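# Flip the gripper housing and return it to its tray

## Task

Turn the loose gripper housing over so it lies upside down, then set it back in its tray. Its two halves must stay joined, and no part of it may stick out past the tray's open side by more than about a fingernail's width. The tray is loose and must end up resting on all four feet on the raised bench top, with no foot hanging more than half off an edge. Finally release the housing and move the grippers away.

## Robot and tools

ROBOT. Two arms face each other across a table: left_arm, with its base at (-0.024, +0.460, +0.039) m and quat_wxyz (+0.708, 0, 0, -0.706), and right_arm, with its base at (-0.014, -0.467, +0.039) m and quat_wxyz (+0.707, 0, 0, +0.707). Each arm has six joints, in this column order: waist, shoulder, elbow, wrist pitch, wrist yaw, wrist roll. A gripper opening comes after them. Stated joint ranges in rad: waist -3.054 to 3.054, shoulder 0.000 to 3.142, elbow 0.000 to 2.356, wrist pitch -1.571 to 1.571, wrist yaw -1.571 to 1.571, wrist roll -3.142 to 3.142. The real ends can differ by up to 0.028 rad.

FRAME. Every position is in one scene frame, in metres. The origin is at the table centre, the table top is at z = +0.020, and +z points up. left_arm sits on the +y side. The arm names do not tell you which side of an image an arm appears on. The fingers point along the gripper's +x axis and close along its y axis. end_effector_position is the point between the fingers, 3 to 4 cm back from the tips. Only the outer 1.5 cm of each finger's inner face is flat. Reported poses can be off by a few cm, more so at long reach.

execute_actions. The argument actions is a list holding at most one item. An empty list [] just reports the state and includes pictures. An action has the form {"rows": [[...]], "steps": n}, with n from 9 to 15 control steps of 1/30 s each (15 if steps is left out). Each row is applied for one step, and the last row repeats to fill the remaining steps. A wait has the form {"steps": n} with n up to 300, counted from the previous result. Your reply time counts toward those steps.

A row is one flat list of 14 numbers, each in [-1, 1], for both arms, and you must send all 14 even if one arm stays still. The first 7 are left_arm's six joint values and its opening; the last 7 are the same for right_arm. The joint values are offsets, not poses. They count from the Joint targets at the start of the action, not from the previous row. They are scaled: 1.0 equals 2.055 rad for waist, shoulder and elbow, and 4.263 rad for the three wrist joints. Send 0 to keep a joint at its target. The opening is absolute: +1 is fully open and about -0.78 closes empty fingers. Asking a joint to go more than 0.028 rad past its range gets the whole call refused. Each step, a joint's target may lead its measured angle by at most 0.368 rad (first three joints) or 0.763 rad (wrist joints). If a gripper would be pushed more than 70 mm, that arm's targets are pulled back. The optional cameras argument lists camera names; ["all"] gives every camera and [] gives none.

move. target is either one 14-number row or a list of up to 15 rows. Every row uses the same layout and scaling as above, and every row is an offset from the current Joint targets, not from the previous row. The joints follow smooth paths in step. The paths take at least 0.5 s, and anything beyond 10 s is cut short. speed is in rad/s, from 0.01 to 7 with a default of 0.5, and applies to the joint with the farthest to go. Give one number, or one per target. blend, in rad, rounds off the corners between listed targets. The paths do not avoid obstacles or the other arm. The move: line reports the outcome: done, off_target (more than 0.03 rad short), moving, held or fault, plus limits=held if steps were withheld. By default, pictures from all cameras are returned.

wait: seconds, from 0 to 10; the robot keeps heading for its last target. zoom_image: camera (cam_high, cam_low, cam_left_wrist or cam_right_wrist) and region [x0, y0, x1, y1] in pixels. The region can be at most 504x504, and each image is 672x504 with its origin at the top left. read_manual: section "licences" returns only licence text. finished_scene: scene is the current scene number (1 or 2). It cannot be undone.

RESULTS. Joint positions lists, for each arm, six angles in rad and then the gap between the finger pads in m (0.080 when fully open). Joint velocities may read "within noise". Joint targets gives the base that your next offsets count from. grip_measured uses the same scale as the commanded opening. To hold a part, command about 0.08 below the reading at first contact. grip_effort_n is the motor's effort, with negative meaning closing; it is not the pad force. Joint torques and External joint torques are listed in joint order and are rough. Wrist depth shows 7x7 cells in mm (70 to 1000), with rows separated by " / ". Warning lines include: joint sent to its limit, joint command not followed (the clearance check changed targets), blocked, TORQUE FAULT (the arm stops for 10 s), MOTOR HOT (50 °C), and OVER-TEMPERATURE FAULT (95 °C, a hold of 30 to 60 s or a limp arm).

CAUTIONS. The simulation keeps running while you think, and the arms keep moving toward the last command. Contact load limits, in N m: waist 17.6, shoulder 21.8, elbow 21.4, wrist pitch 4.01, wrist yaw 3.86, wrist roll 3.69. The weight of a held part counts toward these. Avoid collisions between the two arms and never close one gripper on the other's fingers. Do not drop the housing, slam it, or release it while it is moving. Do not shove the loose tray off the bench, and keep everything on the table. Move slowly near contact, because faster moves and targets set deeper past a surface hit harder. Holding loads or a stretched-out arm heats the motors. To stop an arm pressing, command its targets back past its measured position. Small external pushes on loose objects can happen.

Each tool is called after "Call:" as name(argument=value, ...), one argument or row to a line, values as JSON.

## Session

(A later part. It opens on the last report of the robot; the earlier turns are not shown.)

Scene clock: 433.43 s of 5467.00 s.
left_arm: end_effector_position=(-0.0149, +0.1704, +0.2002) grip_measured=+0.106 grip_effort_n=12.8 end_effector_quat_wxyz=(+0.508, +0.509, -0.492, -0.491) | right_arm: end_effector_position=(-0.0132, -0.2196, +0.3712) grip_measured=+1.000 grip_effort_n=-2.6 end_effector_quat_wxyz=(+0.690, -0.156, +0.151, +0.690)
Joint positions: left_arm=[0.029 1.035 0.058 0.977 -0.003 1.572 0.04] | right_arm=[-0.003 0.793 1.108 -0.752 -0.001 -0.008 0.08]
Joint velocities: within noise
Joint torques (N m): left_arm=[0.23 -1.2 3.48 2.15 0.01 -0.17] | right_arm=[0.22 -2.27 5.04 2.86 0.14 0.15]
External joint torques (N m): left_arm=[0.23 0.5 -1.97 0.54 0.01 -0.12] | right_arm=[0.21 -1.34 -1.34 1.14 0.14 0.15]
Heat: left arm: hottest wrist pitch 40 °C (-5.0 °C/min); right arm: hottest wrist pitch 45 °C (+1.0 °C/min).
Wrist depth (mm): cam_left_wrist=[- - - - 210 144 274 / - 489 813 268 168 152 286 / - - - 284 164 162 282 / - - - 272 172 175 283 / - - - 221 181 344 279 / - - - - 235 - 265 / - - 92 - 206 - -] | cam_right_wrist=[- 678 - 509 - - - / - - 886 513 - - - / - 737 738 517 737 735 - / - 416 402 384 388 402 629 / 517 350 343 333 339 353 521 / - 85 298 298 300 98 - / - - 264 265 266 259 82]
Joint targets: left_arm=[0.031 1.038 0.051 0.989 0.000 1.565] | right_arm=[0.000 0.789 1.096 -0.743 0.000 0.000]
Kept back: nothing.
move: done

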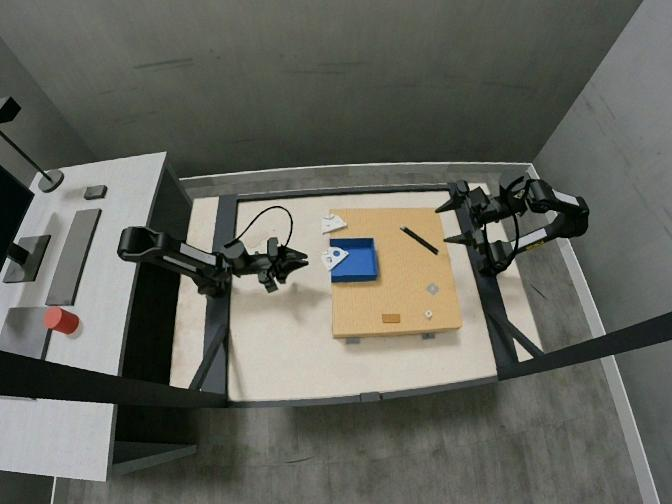

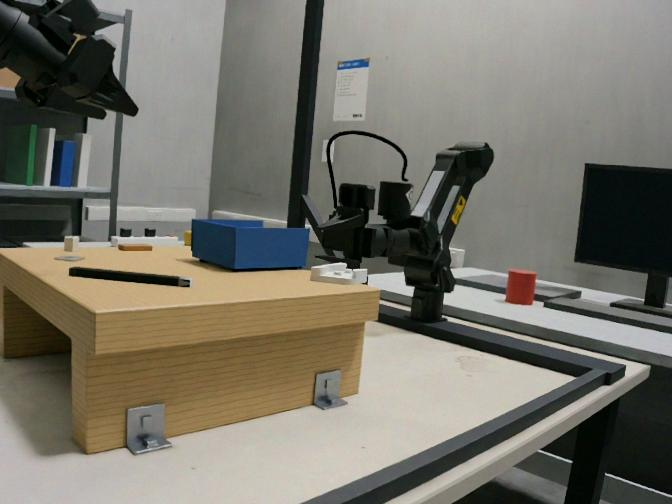

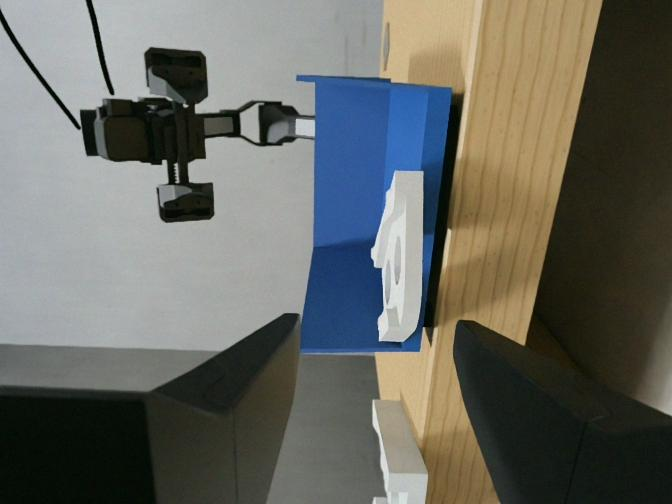

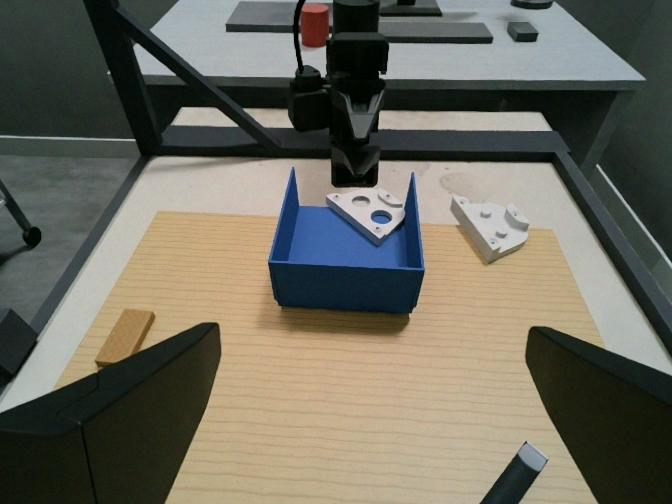

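Call:
move(
  target=[0, 0.2243, 0.0808, 0.0732, 0, 0, 0.11, 0, 0, 0, 0, 0, 0, 1],
  speed=0.2,
  cameras=["cam_left_wrist", "cam_right_wrist", "cam_high"],
)

Call:
zoom_image(
  camera="cam_left_wrist",
  region=[270, 160, 510, 440],
)

Call:
zoom_image(
  camera="cam_right_wrist",
  region=[290, 160, 440, 260],
)

Call:
zoom_image(
  camera="cam_high",
  region=[310, 190, 400, 290],
)

Scene clock: 439.27 s of 5467.00 s.
left_arm: end_effector_position=(-0.0132, +0.1170, +0.1870) grip_measured=+0.106 grip_effort_n=12.8 end_effector_quat_wxyz=(+0.508, +0.509, -0.491, -0.491) | right_arm: end_effector_position=(-0.0132, -0.2196, +0.3712) grip_measured=+1.000 grip_effort_n=-2.6 end_effector_quat_wxyz=(+0.690, -0.156, +0.151, +0.690)
Joint positions: left_arm=[0.029 1.494 0.205 1.288 -0.003 1.572 0.04] | right_arm=[-0.003 0.793 1.108 -0.752 -0.001 -0.008 0.08]
Joint velocities: within noise
Joint torques (N m): left_arm=[0.23 -2.81 4.32 2.16 0.01 -0.17] | right_arm=[0.22 -2.25 5.03 2.86 0.13 0.15]
External joint torques (N m): left_arm=[0.24 0.92 0.05 0.52 0.01 -0.12] | right_arm=[0.23 -1.36 -1.33 1.15 0.13 0.14]
Heat: left arm: hottest wrist pitch 41 °C (-4.0 °C/min); right arm: hottest wrist pitch 45 °C (+1.0 °C/min).
Wrist depth (mm): cam_left_wrist=[- - - - 143 96 97 / - 443 - 216 103 102 103 / - 460 - 226 109 108 229 / - - - 244 115 115 238 / - - - 200 124 124 245 / - - - 148 132 - 245 / - - 92 - 147 - -] | cam_right_wrist=[- 669 - 493 - - - / - - 888 449 - - - / - 730 740 432 740 732 - / - 414 401 383 389 401 624 / 516 352 343 333 340 353 518 / - 85 299 298 299 98 - / - - 265 265 265 259 82]
Joint targets: left_arm=[0.031 1.499 0.217 1.301 0.000 1.565] | right_arm=[0.000 0.789 1.096 -0.743 0.000 0.000]
Kept back: nothing.
move: done
Images, in order (width x height): cam_high 672x504, cam_left_wrist 672x504, cam_right_wrist 672x504.

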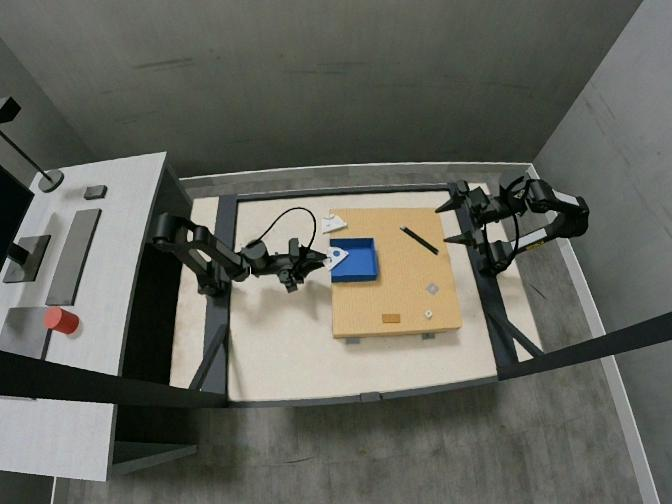

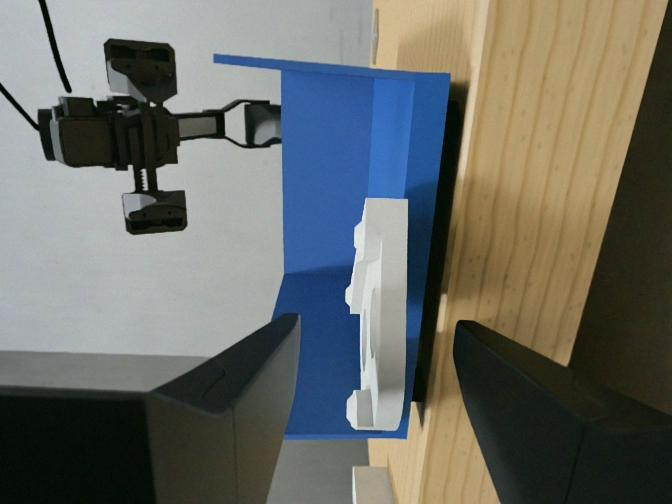

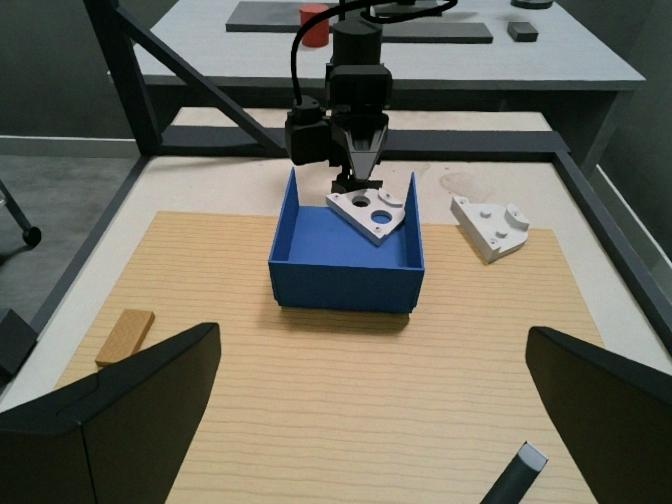

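Scaled by 1.800 from the camera's 672x504 image, which has a finer 960x720 frame.

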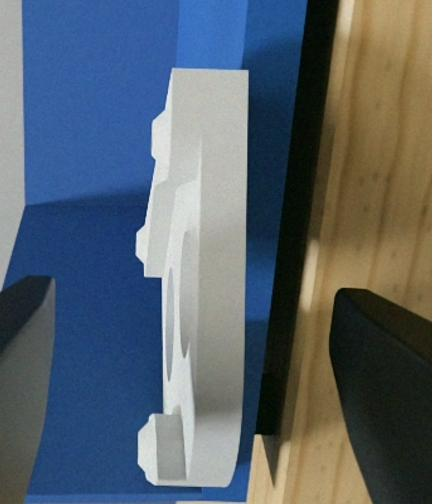

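Scaled by 3.360 from the camera's 672x504 image, which has a finer 960x720 frame.

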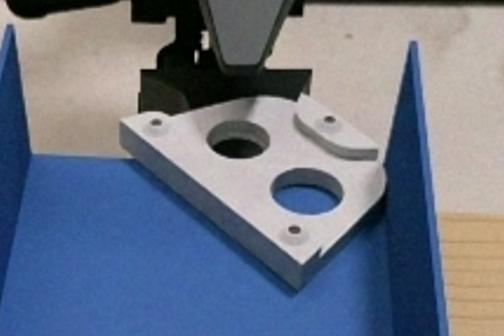

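Scaled by 5.040 from the camera's 672x504 image, which has a finer 960x720 frame.

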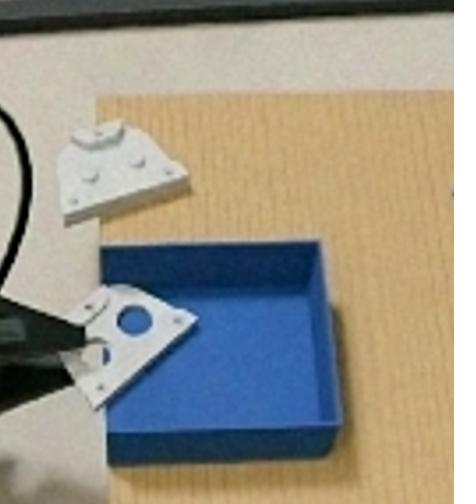

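Call:
move(
  target=[0, 0.0113, -0.0022, 0.0065, 0, 0, -0.45, 0, 0, 0, 0, 0, 0, 1],
  speed=0.08,
  cameras=["cam_left_wrist", "cam_right_wrist"],
)

Call:
zoom_image(
  camera="cam_left_wrist",
  region=[270, 160, 510, 440],
)

Call:
zoom_image(
  camera="cam_right_wrist",
  region=[290, 160, 440, 260],
)

Scene clock: 441.53 s of 5467.00 s.
left_arm: end_effector_position=(-0.0132, +0.1160, +0.1858) grip_measured=-0.446 grip_effort_n=-22.1 end_effector_quat_wxyz=(+0.510, +0.508, -0.493, -0.490) | right_arm: end_effector_position=(-0.0132, -0.2196, +0.3712) grip_measured=+1.000 grip_effort_n=-2.6 end_effector_quat_wxyz=(+0.690, -0.156, +0.151, +0.690)
Joint positions: left_arm=[0.029 1.517 0.205 1.317 -0.003 1.572 0.015] | right_arm=[-0.003 0.793 1.108 -0.752 -0.001 -0.008 0.08]
Joint velocities: within noise
Joint torques (N m): left_arm=[0.22 -2.83 3.81 2.15 0.01 -0.18] | right_arm=[0.23 -2.26 5.04 2.86 0.13 0.14]
External joint torques (N m): left_arm=[0.25 0.89 -0.29 0.55 0.01 -0.13] | right_arm=[0.24 -1.36 -1.33 1.15 0.13 0.14]
Heat: left arm: hottest wrist pitch 41 °C (-4.0 °C/min); right arm: hottest wrist pitch 45 °C (+1.0 °C/min).
Wrist depth (mm): cam_left_wrist=[- - - - 140 95 97 / - 439 793 216 102 100 101 / - 459 - 226 108 107 237 / - - - 243 114 114 237 / - - - 212 119 122 256 / - - - - 96 - 255 / - - - 138 - - -] | cam_right_wrist=[- 671 - 493 - - - / - - 894 461 - - - / - 734 739 445 736 740 - / - 413 400 382 388 404 629 / 521 352 342 331 341 354 524 / - 85 297 299 299 97 - / - - 265 265 264 259 82]
Joint targets: left_arm=[0.031 1.522 0.212 1.329 0.000 1.565] | right_arm=[0.000 0.789 1.096 -0.743 0.000 0.000]
Kept back: nothing.
move: done
Images, in order (width x height): cam_left_wrist 672x504, cam_right_wrist 672x504.

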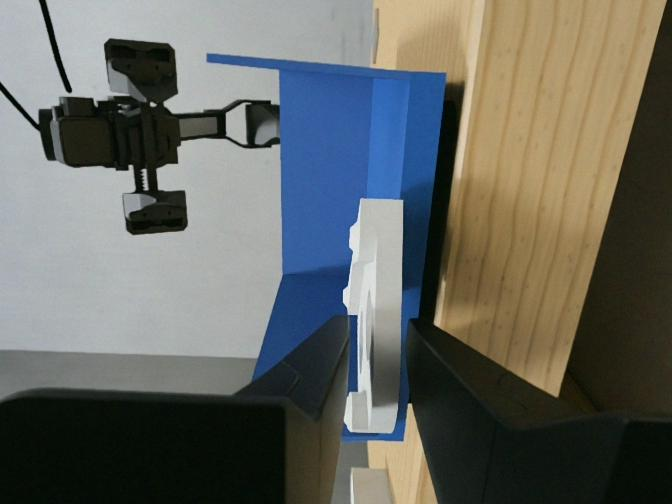

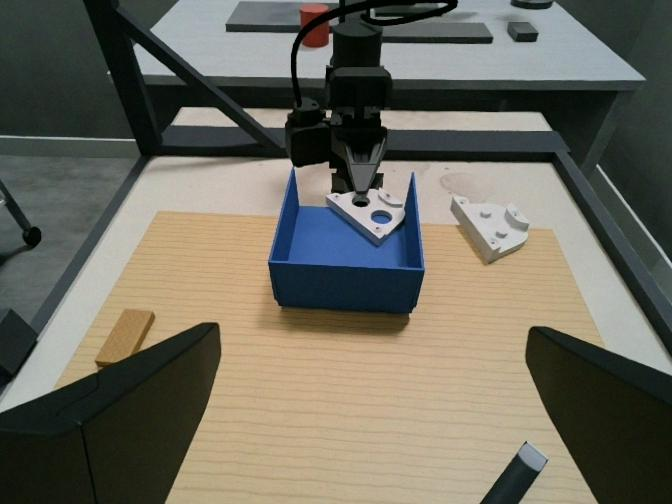

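Scaled by 1.800 from the camera's 672x504 image, which has a finer 960x720 frame.

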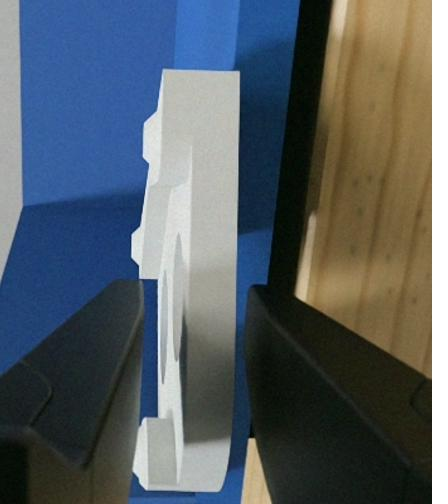

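Scaled by 3.360 from the camera's 672x504 image, which has a finer 960x720 frame.

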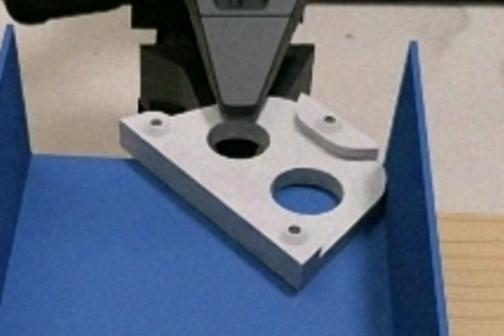

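Call:
execute_actions(
  actions=[
    {"rows": [[0,0,0,0,0,0,-0.46,0,0,0,0,0,0,1],[0,0,0,0,0,0,-0.47,0,0,0,0,0,0,1],[0,0,0,0,0,0,-0.48,0,0,0,0,0,0,1],[0,0,0,0,0,0,-0.49,0,0,0,0,0,0,1],[0,0,0,0,0,0,-0.50,0,0,0,0,0,0,1],[0,0,0,0,0,0,-0.51,0,0,0,0,0,0,1],[0,0,0,0,0,0,-0.52,0,0,0,0,0,0,1],[0,0,0,0,0,0,-0.53,0,0,0,0,0,0,1],[0,0,0,0,0,0,-0.54,0,0,0,0,0,0,1],[0,0,0,0,0,0,-0.55,0,0,0,0,0,0,1],[0,0,0,0,0,0,-0.56,0,0,0,0,0,0,1],[0,0,0,0,0,0,-0.57,0,0,0,0,0,0,1],[0,0,0,0,0,0,-0.58,0,0,0,0,0,0,1],[0,0,0,0,0,0,-0.59,0,0,0,0,0,0,1],[0,0,0,0,0,0,-0.60,0,0,0,0,0,0,1]], "steps": 15},
  ],
  cameras=[],
)

Call:
execute_actions(
  actions=[
    {"rows": [[0,0,0,0,0,0,-0.608,0,0,0,0,0,0,1],[0,0,0,0,0,0,-0.616,0,0,0,0,0,0,1],[0,0,0,0,0,0,-0.624,0,0,0,0,0,0,1],[0,0,0,0,0,0,-0.632,0,0,0,0,0,0,1],[0,0,0,0,0,0,-0.64,0,0,0,0,0,0,1],[0,0,0,0,0,0,-0.648,0,0,0,0,0,0,1],[0,0,0,0,0,0,-0.656,0,0,0,0,0,0,1],[0,0,0,0,0,0,-0.664,0,0,0,0,0,0,1],[0,0,0,0,0,0,-0.672,0,0,0,0,0,0,1],[0,0,0,0,0,0,-0.68,0,0,0,0,0,0,1],[0,0,0,0,0,0,-0.688,0,0,0,0,0,0,1],[0,0,0,0,0,0,-0.696,0,0,0,0,0,0,1],[0,0,0,0,0,0,-0.704,0,0,0,0,0,0,1],[0,0,0,0,0,0,-0.712,0,0,0,0,0,0,1],[0,0,0,0,0,0,-0.72,0,0,0,0,0,0,1]], "steps": 15},
  ],
  cameras=[],
)

Call:
wait(
  seconds=0.4,
  cameras=["cam_left_wrist", "cam_right_wrist"],
)

Call:
zoom_image(
  camera="cam_left_wrist",
  region=[270, 160, 510, 440],
)

Scene clock: 443.43 s of 5467.00 s.
left_arm: end_effector_position=(-0.0132, +0.1160, +0.1858) grip_measured=-0.485 grip_effort_n=-22.1 end_effector_quat_wxyz=(+0.510, +0.508, -0.493, -0.490) end_effector_velocity=(+0.000, +0.002, +0.000) end_effector_angular_velocity=(-0.003, +0.007, +0.005) | right_arm: end_effector_position=(-0.0132, -0.2196, +0.3712) grip_measured=+1.000 grip_effort_n=-2.6 end_effector_quat_wxyz=(+0.690, -0.156, +0.151, +0.690)
Joint positions: left_arm=[0.029 1.517 0.205 1.317 -0.003 1.572 0.013] | right_arm=[-0.003 0.793 1.108 -0.752 -0.001 -0.008 0.08]
Joint velocities: left_arm=[-0.002 -0.002 -0.007 0.007 -0.007 -0.007 -0.013] | right_arm=[within noise]
Joint torques (N m): left_arm=[0.23 -2.86 3.81 2.15 0.02 -0.18] | right_arm=[0.23 -2.26 5.03 2.86 0.14 0.14]
External joint torques (N m): left_arm=[0.24 0.92 -0.34 0.52 0.01 -0.13] | right_arm=[0.24 -1.36 -1.36 1.12 0.14 0.14]
Heat: left arm: hottest wrist pitch 41 °C (-4.0 °C/min); right arm: hottest wrist pitch 45 °C (+1.0 °C/min).
Wrist depth (mm): cam_left_wrist=[- - - - 139 95 97 / - 440 807 215 102 101 101 / - 458 - 227 108 107 237 / - - - 243 114 114 236 / - - - 212 120 122 256 / - - - - 95 - 256 / - - - - - - -] | cam_right_wrist=[- 675 - 490 - - - / - - 882 452 - - - / - 741 738 451 735 733 - / - 413 400 382 388 402 624 / 518 353 343 333 340 353 520 / - 85 298 297 297 98 - / - - 264 266 265 261 82]
Joint targets: left_arm=[0.031 1.522 0.212 1.329 0.000 1.565] | right_arm=[0.000 0.789 1.096 -0.743 0.000 0.000]
Steps of this call (1-51: nothing new was sent; 52-57: this action's first 6). Readings (joint positions of left_arm | right_arm):
52: [0.029 1.517 0.205 1.317 -0.003 1.572] | [-0.003 0.793 1.108 -0.752 -0.001 -0.008]
53: [0.029 1.517 0.205 1.317 -0.003 1.572] | [-0.003 0.793 1.108 -0.752 -0.001 -0.008]
55: [0.029 1.517 0.205 1.317 -0.003 1.572] | [-0.003 0.793 1.108 -0.752 -0.001 -0.008]
57: the state above
No camera images: "cameras" was empty.

Scene clock: 443.93 s of 5467.00 s.
left_arm: end_effector_position=(-0.0132, +0.1160, +0.1858) grip_measured=-0.625 grip_effort_n=-22.1 end_effector_quat_wxyz=(+0.510, +0.508, -0.493, -0.490) end_effector_velocity=(+0.000, +0.001, +0.002) end_effector_angular_velocity=(-0.008, +0.022, +0.005) | right_arm: end_effector_position=(-0.0132, -0.2196, +0.3712) grip_measured=+1.000 grip_effort_n=-3.0 end_effector_quat_wxyz=(+0.690, -0.156, +0.151, +0.690)
Joint positions: left_arm=[0.029 1.517 0.205 1.317 -0.003 1.572 0.007] | right_arm=[-0.003 0.793 1.108 -0.752 -0.001 -0.008 0.08]
Joint velocities: left_arm=[-0.002 -0.002 -0.002 0.007 -0.007 -0.022 -0.012] | right_arm=[within noise]
Joint torques (N m): left_arm=[0.22 -2.88 3.81 2.15 0.02 -0.17] | right_arm=[0.22 -2.26 5.04 2.86 0.14 0.14]
External joint torques (N m): left_arm=[0.22 0.85 -0.33 0.53 0.02 -0.12] | right_arm=[0.21 -1.35 -1.38 1.12 0.14 0.14]
Heat: left arm: hottest wrist pitch 41 °C (-4.0 °C/min); right arm: hottest wrist pitch 45 °C (+1.0 °C/min).
Wrist depth (mm): cam_left_wrist=[- - - - 139 95 97 / - 443 - 214 103 100 101 / - 461 - 227 108 106 237 / - - - 243 114 114 237 / - - - 212 120 122 256 / - - - - 94 129 255 / - - - - - - -] | cam_right_wrist=[- 674 - 492 - - - / - - 891 463 - - - / - 738 736 453 744 740 - / - 415 400 384 388 401 627 / 518 352 343 334 342 354 522 / - 85 299 299 299 98 - / - - 264 264 266 259 82]
Joint targets: left_arm=[0.031 1.522 0.212 1.329 0.000 1.565] | right_arm=[0.000 0.789 1.096 -0.743 0.000 0.000]
Steps of this call (1-9: your previous action's last 9; 10-15: this action's first 6). Readings (joint positions of left_arm | right_arm):
10: [0.029 1.517 0.205 1.317 -0.003 1.572] | [-0.003 0.793 1.108 -0.752 -0.001 -0.008]
11: [0.029 1.517 0.205 1.317 -0.003 1.572] | [-0.003 0.793 1.108 -0.752 -0.001 -0.008]
13: [0.029 1.517 0.205 1.317 -0.003 1.572] | [-0.003 0.793 1.108 -0.752 -0.001 -0.008]
15: the state above
No camera images: "cameras" was empty.

Scene clock: 444.63 s of 5467.00 s.
left_arm: end_effector_position=(-0.0132, +0.1160, +0.1857) grip_measured=-0.679 grip_effort_n=-83.5 end_effector_quat_wxyz=(+0.510, +0.508, -0.493, -0.490) | right_arm: end_effector_position=(-0.0132, -0.2196, +0.3712) grip_measured=+1.000 grip_effort_n=-2.6 end_effector_quat_wxyz=(+0.690, -0.156, +0.151, +0.690)
Joint positions: left_arm=[0.029 1.517 0.205 1.317 -0.003 1.572 0.004] | right_arm=[-0.003 0.793 1.108 -0.752 -0.001 -0.008 0.08]
Joint velocities: within noise
Joint torques (N m): left_arm=[0.23 -2.89 3.81 2.15 0.01 -0.17] | right_arm=[0.23 -2.25 5.04 2.86 0.14 0.14]
External joint torques (N m): left_arm=[0.21 0.88 -0.35 0.52 0.02 -0.12] | right_arm=[0.23 -1.37 -1.31 1.14 0.14 0.14]
Heat: left arm: hottest wrist pitch 41 °C (-4.0 °C/min); right arm: hottest wrist pitch 45 °C (+1.0 °C/min).
Wrist depth (mm): cam_left_wrist=[- - - - 138 95 96 / - 446 783 215 103 101 101 / - 460 - 227 109 106 237 / - - - 243 114 114 235 / - - - 213 121 122 255 / - - - - - 129 253 / - - - - - - -] | cam_right_wrist=[- 671 - 496 - - - / - - 886 463 - - - / - 731 737 445 742 739 - / - 416 401 381 388 403 626 / 519 353 342 333 341 354 523 / - 85 298 299 298 98 - / - - 265 265 265 259 82]
Joint targets: left_arm=[0.031 1.522 0.212 1.329 0.000 1.565] | right_arm=[0.000 0.789 1.096 -0.743 0.000 0.000]
Steps of this call (1-9: your previous action's last 9; 10-15: toward your last target; 16-21: nothing new was sent). Readings (joint positions of left_arm | right_arm):
1: [0.029 1.517 0.205 1.317 -0.003 1.572] | [-0.003 0.793 1.108 -0.752 -0.001 -0.008]
2: [0.029 1.517 0.205 1.317 -0.003 1.572] | [-0.003 0.793 1.108 -0.752 -0.001 -0.008]
4: [0.029 1.517 0.205 1.317 -0.003 1.572] | [-0.003 0.793 1.108 -0.752 -0.001 -0.008]
8: [0.029 1.517 0.205 1.317 -0.003 1.572] | [-0.003 0.793 1.108 -0.752 -0.001 -0.008]
21: the state above
All arms were judged still, so your last target was given up. Each gripper or tool keeps its last command.
Images, in order (width x height): cam_left_wrist 672x504, cam_right_wrist 672x504.

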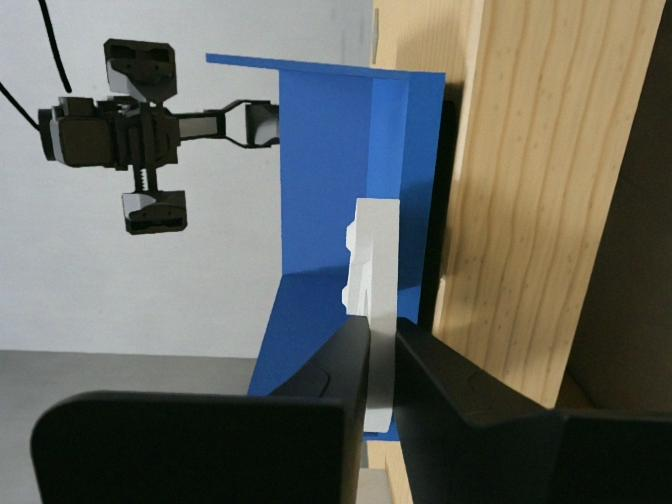

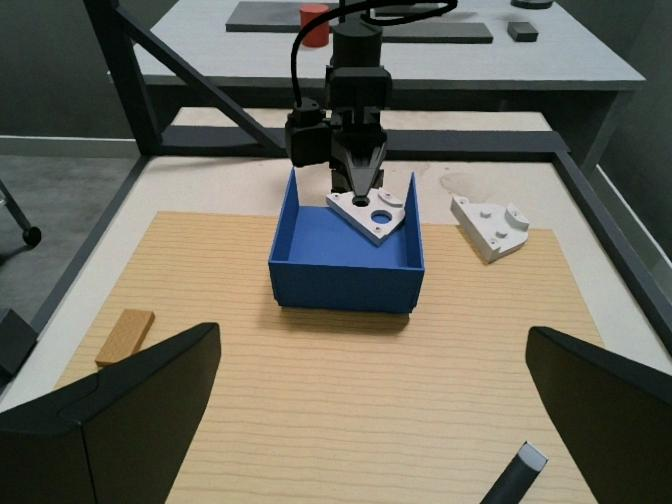

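Scaled by 1.800 from the camera's 672x504 image, which has a finer 960x720 frame.

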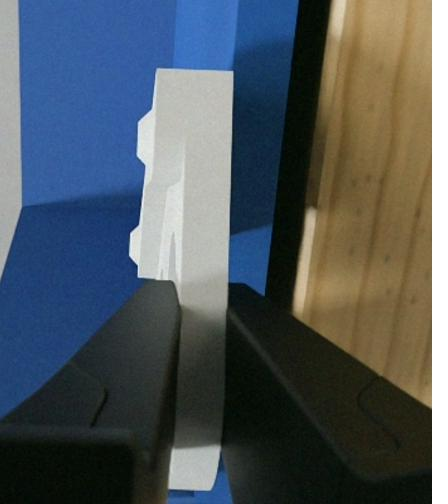

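Call:
execute_actions(
  actions=[],
  cameras=["all"],
)

Scene clock: 447.30 s of 5467.00 s.
left_arm: end_effector_position=(-0.0132, +0.1160, +0.1857) grip_measured=-0.679 grip_effort_n=-83.5 end_effector_quat_wxyz=(+0.510, +0.508, -0.493, -0.490) | right_arm: end_effector_position=(-0.0132, -0.2196, +0.3712) grip_measured=+1.000 grip_effort_n=-2.6 end_effector_quat_wxyz=(+0.690, -0.156, +0.151, +0.690)
Joint positions: left_arm=[0.029 1.517 0.205 1.317 -0.003 1.572 0.004] | right_arm=[-0.003 0.793 1.108 -0.752 -0.001 -0.008 0.08]
Joint velocities: within noise
Joint torques (N m): left_arm=[0.23 -2.9 3.8 2.14 0.01 -0.17] | right_arm=[0.22 -2.27 5.03 2.86 0.13 0.14]
External joint torques (N m): left_arm=[0.24 0.87 -0.35 0.52 0.01 -0.12] | right_arm=[0.23 -1.38 -1.33 1.14 0.13 0.14]
Heat: left arm: hottest wrist pitch 41 °C (-3.0 °C/min); right arm: hottest wrist pitch 45 °C (+1.0 °C/min).
Wrist depth (mm): cam_left_wrist=[- - - - 138 95 97 / - 445 777 215 103 100 103 / - 462 - 227 110 107 236 / - - - 243 114 114 236 / - - - 214 121 122 255 / - - - - - 129 254 / - - - - - - -] | cam_right_wrist=[- 675 - 493 - - - / - - 878 463 - - - / - 728 736 447 745 735 - / - 414 401 382 390 401 622 / 517 351 342 332 340 353 523 / - 85 298 297 299 97 - / - - 265 264 264 260 82]
Joint targets: left_arm=[0.031 1.522 0.212 1.329 0.000 1.565] | right_arm=[0.000 0.789 1.096 -0.743 0.000 0.000]
Steps of this call (1-80: nothing new was sent). Readings (joint positions of left_arm | right_arm):
1: [0.029 1.517 0.205 1.317 -0.003 1.572] | [-0.003 0.793 1.108 -0.752 -0.001 -0.008]
2: [0.029 1.517 0.205 1.317 -0.003 1.572] | [-0.003 0.793 1.108 -0.752 -0.001 -0.008]
4: [0.029 1.517 0.205 1.317 -0.003 1.572] | [-0.003 0.793 1.108 -0.752 -0.001 -0.008]
8: [0.029 1.517 0.205 1.317 -0.003 1.572] | [-0.003 0.793 1.108 -0.752 -0.001 -0.008]
80: the state above

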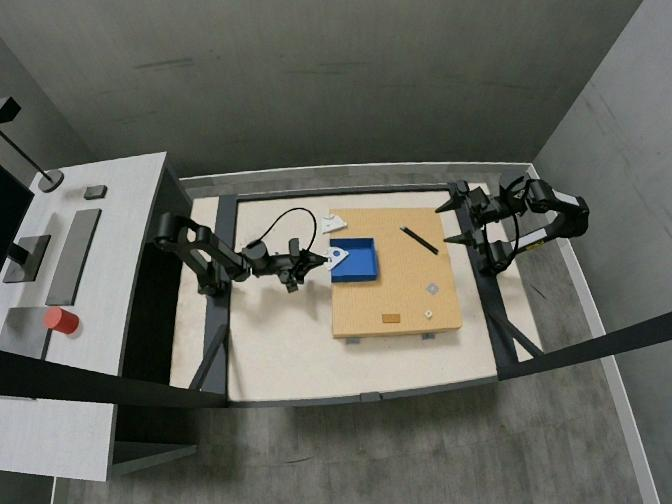

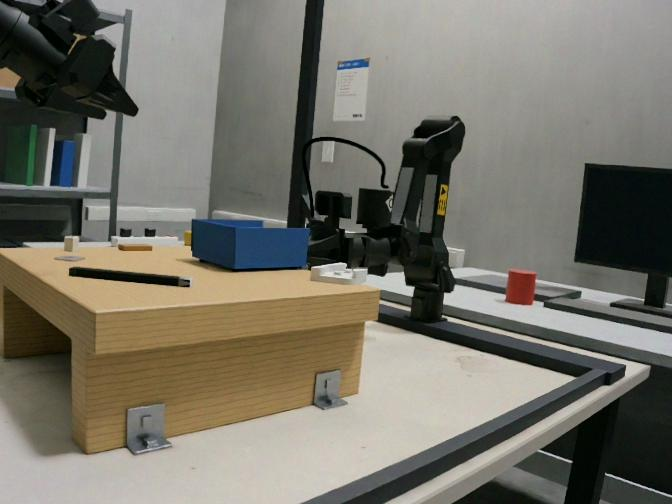

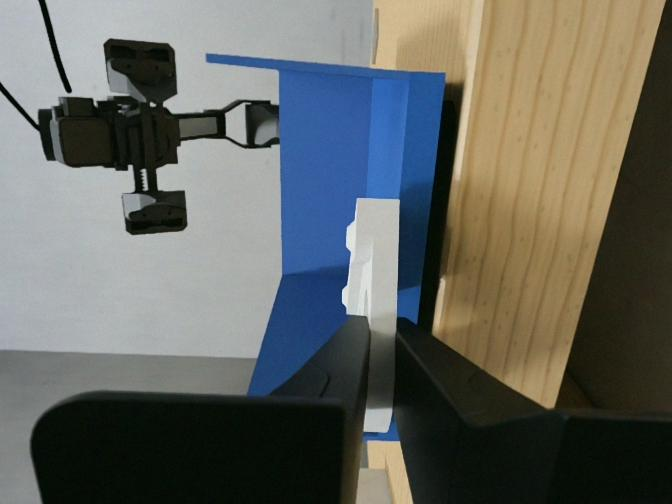

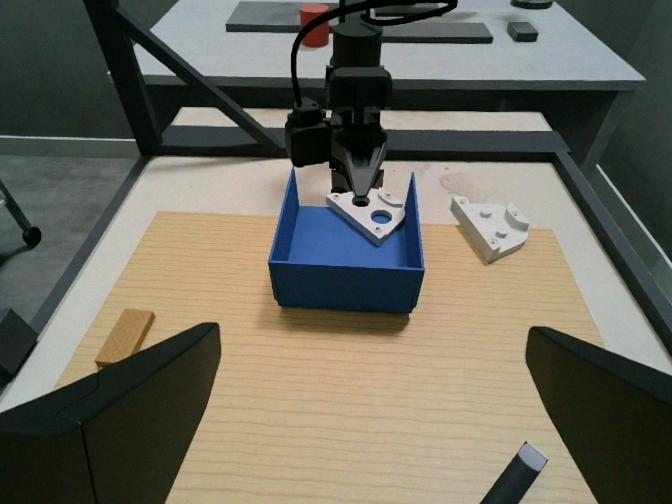

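Call:
zoom_image(
  camera="cam_right_wrist",
  region=[260, 140, 540, 320],
)

Call:
zoom_image(
  camera="cam_low",
  region=[180, 180, 400, 340],
)

Scaled by 1.800 from the camera's 672x504 image, which has a finer 960x720 frame.

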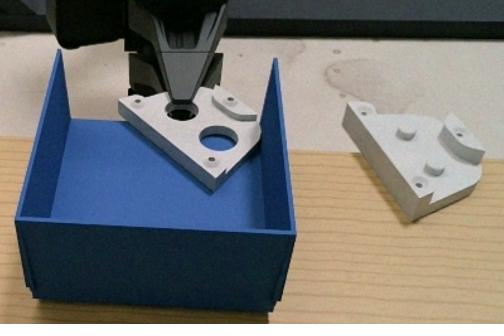

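Scaled by 2.291 from the camera's 672x504 image, which has a finer 960x720 frame.

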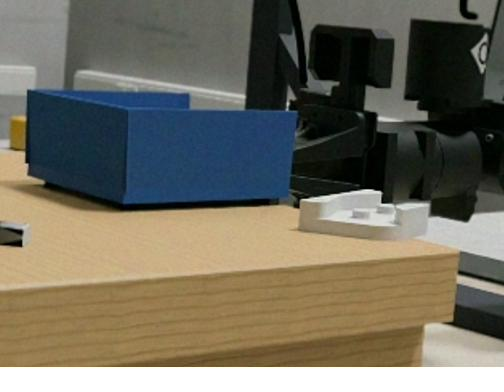

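Call:
move(
  target=[0, -0.0798, 0.019, -0.046, 0, 0, -0.74, 0, 0, 0, 0, 0, 0, 1],
  speed=0.2,
)

Scene clock: 464.57 s of 5467.00 s.
left_arm: end_effector_position=(-0.0132, +0.1168, +0.2049) grip_measured=-0.679 grip_effort_n=-83.5 end_effector_quat_wxyz=(+0.508, +0.509, -0.491, -0.491) | right_arm: end_effector_position=(-0.0132, -0.2196, +0.3712) grip_measured=+1.000 grip_effort_n=-2.6 end_effector_quat_wxyz=(+0.690, -0.156, +0.151, +0.690)
Joint positions: left_arm=[0.029 1.369 0.238 1.13 -0.003 1.572 0.004] | right_arm=[-0.003 0.793 1.108 -0.752 -0.001 -0.008 0.08]
Joint velocities: within noise
Joint torques (N m): left_arm=[0.22 -4.27 5.01 1.54 0.02 -0.17] | right_arm=[0.22 -2.26 5.04 2.86 0.14 0.14]
External joint torques (N m): left_arm=[0.21 -0.87 0.12 -0.07 0.02 -0.12] | right_arm=[0.21 -1.31 -1.33 1.15 0.14 0.13]
Heat: left arm: hottest wrist pitch 43 °C (+2.0 °C/min); right arm: hottest wrist pitch 45 °C (+0.0 °C/min).
Wrist depth (mm): cam_left_wrist=[- - - - 223 118 96 / - 444 - 216 160 102 102 / - 451 - 226 156 109 108 / - - - - 151 116 114 / - - - - 132 123 125 / - - - - - 130 246 / - - - - - - -] | cam_right_wrist=[- 671 - 474 - - - / - - 875 449 - - - / - 728 735 427 739 744 - / - 418 401 381 386 402 622 / 516 352 344 333 341 354 523 / - 85 298 299 300 97 - / - - 264 264 265 260 82]
Joint targets: left_arm=[0.031 1.358 0.251 1.133 0.000 1.565] | right_arm=[0.000 0.789 1.096 -0.743 0.000 0.000]
Kept back: nothing.
move: done

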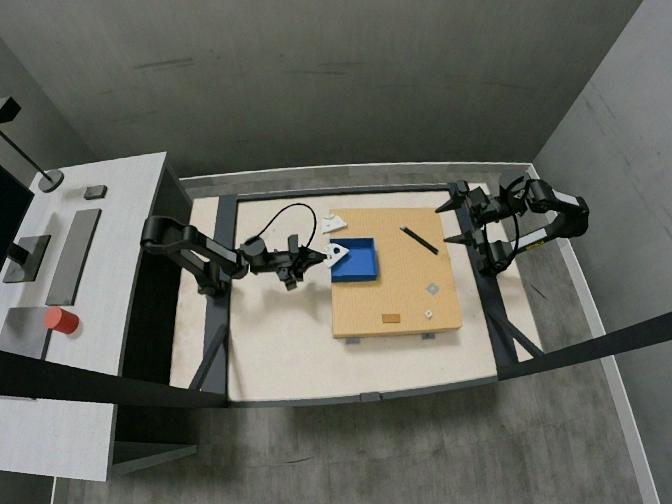

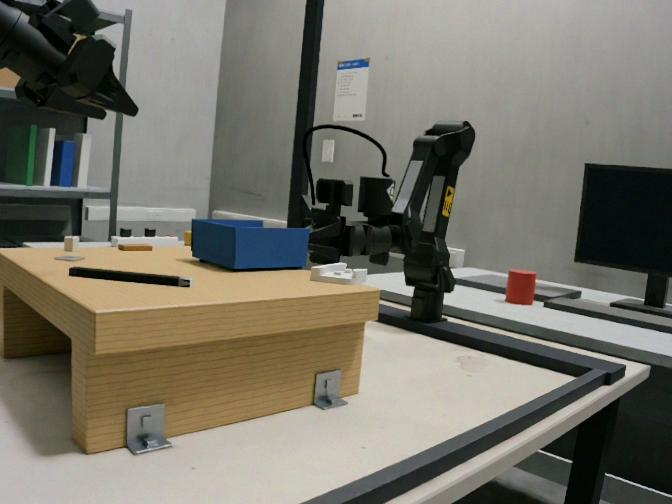

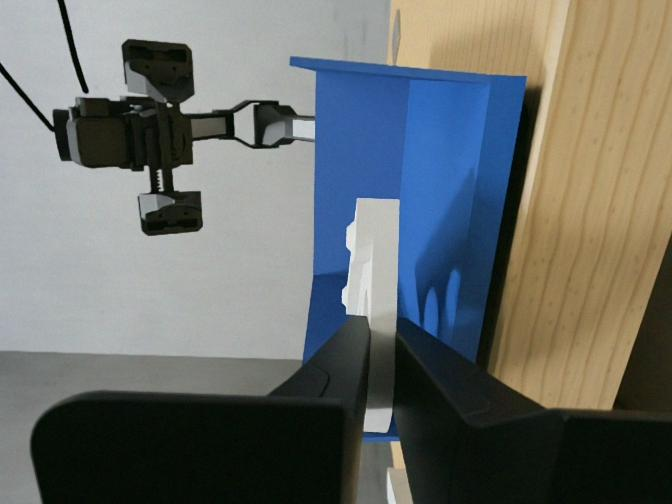

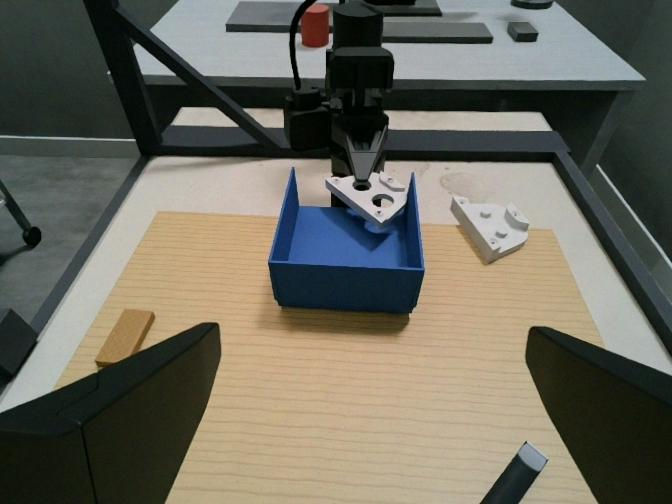

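Call:
move(
  target=[
    [0, -0.1382, 0.0844, -0.1074, 0, 0, -0.74, 0, 0, 0, 0, 0, 0, 1],
    [0, -0.2803, 0.0457, -0.1619, 0, 0, -0.74, 0, 0, 0, 0, 0, 0, 1],
    [0, -0.2803, 0.0457, -0.1619, 0, -0.7357, -0.74, 0, 0, 0, 0, 0, 0, 1],
  ],
  speed=[0.3, 0.4, 0.8],
  blend=[0.03, 0, 0],
)

Scene clock: 472.40 s of 5467.00 s.
left_arm: end_effector_position=(-0.0155, +0.1608, +0.2816) grip_measured=-0.678 grip_effort_n=-83.5 end_effector_quat_wxyz=(+0.507, -0.508, +0.492, -0.494) | right_arm: end_effector_position=(-0.0132, -0.2196, +0.3712) grip_measured=+1.000 grip_effort_n=-2.6 end_effector_quat_wxyz=(+0.690, -0.156, +0.151, +0.690)
Joint positions: left_arm=[0.029 0.79 0.353 0.44 0.003 -1.57 0.004] | right_arm=[-0.003 0.793 1.108 -0.752 -0.001 -0.008 0.08]
Joint velocities: within noise
Joint torques (N m): left_arm=[0.23 -2.25 4.38 1.53 0.02 -0.07] | right_arm=[0.23 -2.26 5.04 2.86 0.14 0.14]
External joint torques (N m): left_arm=[0.23 -0.73 -2.31 -0.09 0.02 -0.12] | right_arm=[0.23 -1.41 -1.26 1.17 0.13 0.14]
Heat: left arm: hottest wrist pitch 42 °C (+2.0 °C/min); right arm: hottest wrist pitch 46 °C (+1.0 °C/min).
Wrist depth (mm): cam_left_wrist=[160 215 395 - - - - / 162 216 373 - 828 - - / 159 191 276 - 802 522 - / 165 194 289 - - - - / 173 197 260 - - - - / - 186 - - - 771 751 / - - - - - - -] | cam_right_wrist=[- 673 - 423 - - - / - - 890 512 899 - - / - 727 734 739 734 738 - / - 414 399 382 388 404 629 / 519 352 342 333 340 354 519 / - 85 297 298 299 97 - / - - 265 263 265 260 82]
Joint targets: left_arm=[0.031 0.782 0.345 0.442 0.000 -1.572] | right_arm=[0.000 0.789 1.096 -0.743 0.000 0.000]
Kept back: nothing.
move: done

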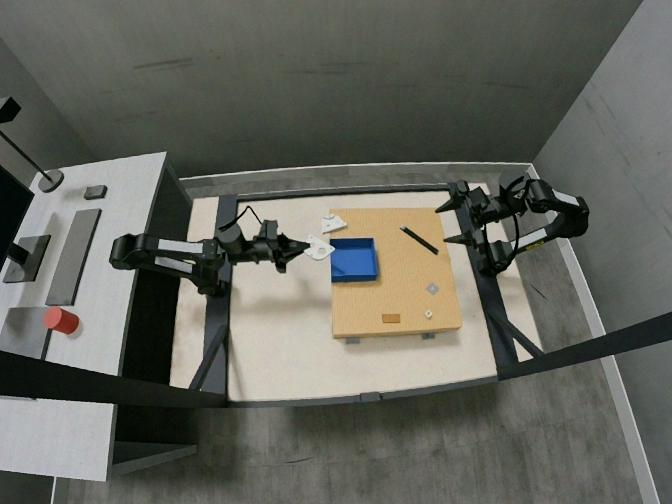

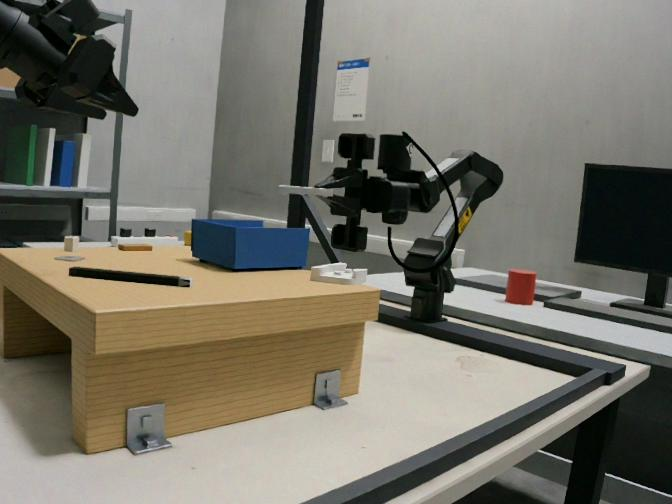

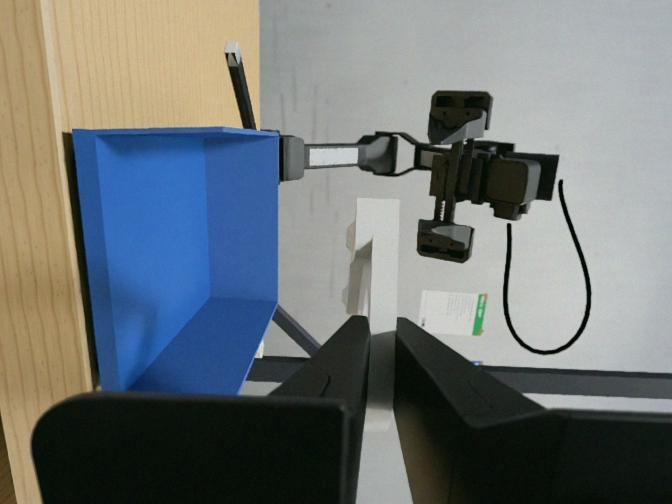

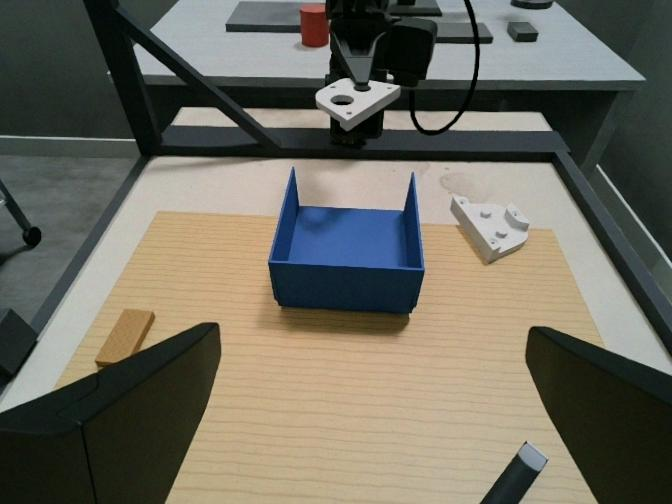

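Call:
move(
  target=[-0.2929, 0.1859, 0.056, 0.0659, -0.1329, 0, -0.74, 0, 0, 0, 0, 0, 0, 1],
  speed=0.4,
)

Scene clock: 480.90 s of 5467.00 s.
left_arm: end_effector_position=(-0.1359, +0.1357, +0.2684) grip_measured=-0.678 grip_effort_n=-83.5 end_effector_quat_wxyz=(+0.500, -0.498, +0.502, -0.501) | right_arm: end_effector_position=(-0.0132, -0.2196, +0.3712) grip_measured=+1.000 grip_effort_n=-2.6 end_effector_quat_wxyz=(+0.690, -0.156, +0.151, +0.690)
Joint positions: left_arm=[-0.568 1.16 0.444 0.712 -0.56 -1.571 0.004] | right_arm=[-0.003 0.793 1.108 -0.752 -0.001 -0.008 0.08]
Joint velocities: within noise
Joint torques (N m): left_arm=[-0.2 -2.52 6.23 2.02 -0.12 -0.06] | right_arm=[0.22 -2.26 5.04 2.86 0.14 0.14]
External joint torques (N m): left_arm=[-0.2 0.68 0.09 0.51 -0.12 -0.11] | right_arm=[0.23 -1.42 -1.3 1.15 0.13 0.14]
Heat: left arm: hottest wrist pitch 42 °C (+3.0 °C/min); right arm: hottest wrist pitch 46 °C (+1.0 °C/min).
Wrist depth (mm): cam_left_wrist=[124 158 224 - - 424 - / 140 175 254 - 791 499 - / 142 188 353 - - - - / 142 191 361 - - - - / 144 193 712 - 708 - - / - 194 - - - - - / - - - - - - -] | cam_right_wrist=[- 674 421 540 - - - / - - 434 749 - - - / - 732 741 735 735 746 - / - 413 400 382 389 404 628 / 518 353 339 332 341 353 521 / - 85 297 297 298 98 - / - - 264 264 265 260 82]
Joint targets: left_arm=[-0.570 1.164 0.460 0.723 -0.567 -1.572] | right_arm=[0.000 0.789 1.096 -0.743 0.000 0.000]
Kept back: nothing.
move: done

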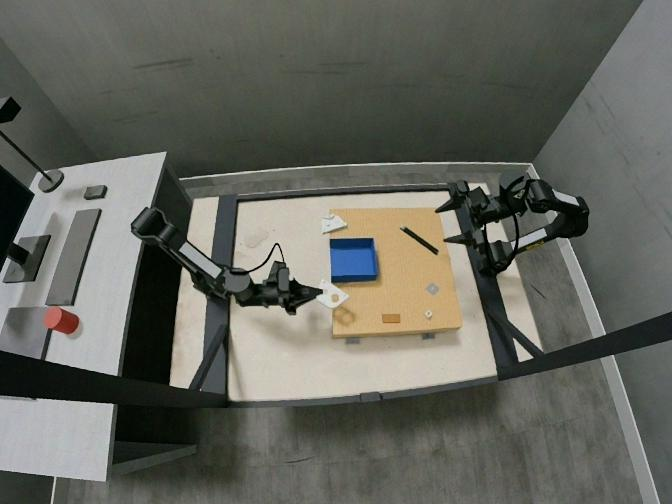

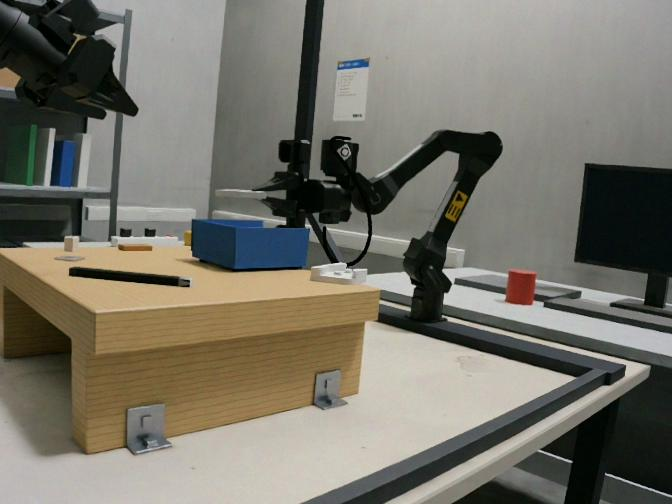

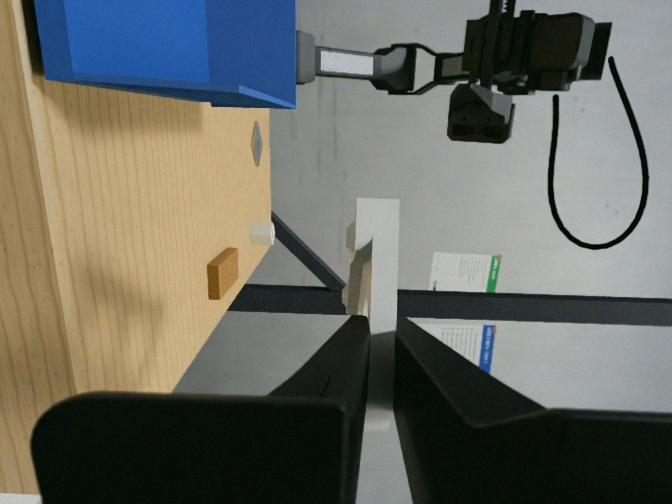

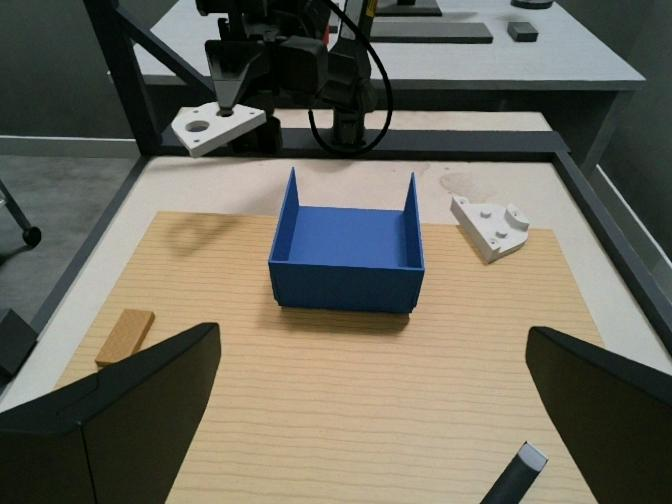

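Call:
zoom_image(
  camera="cam_right_wrist",
  region=[150, 60, 320, 230],
)

Call:
zoom_image(
  camera="cam_high",
  region=[290, 200, 390, 345],
)

Scaled by 2.965 from the camera's 672x504 image, which has a finer 960x720 frame.

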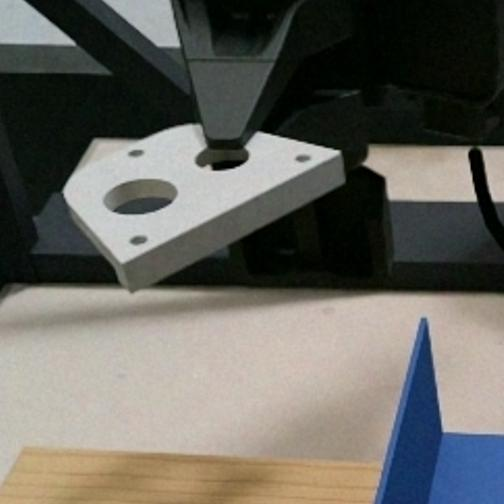

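Scaled by 3.476 from the camera's 672x504 image, which has a finer 960x720 frame.

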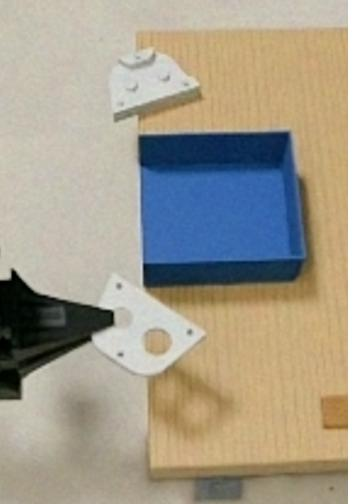

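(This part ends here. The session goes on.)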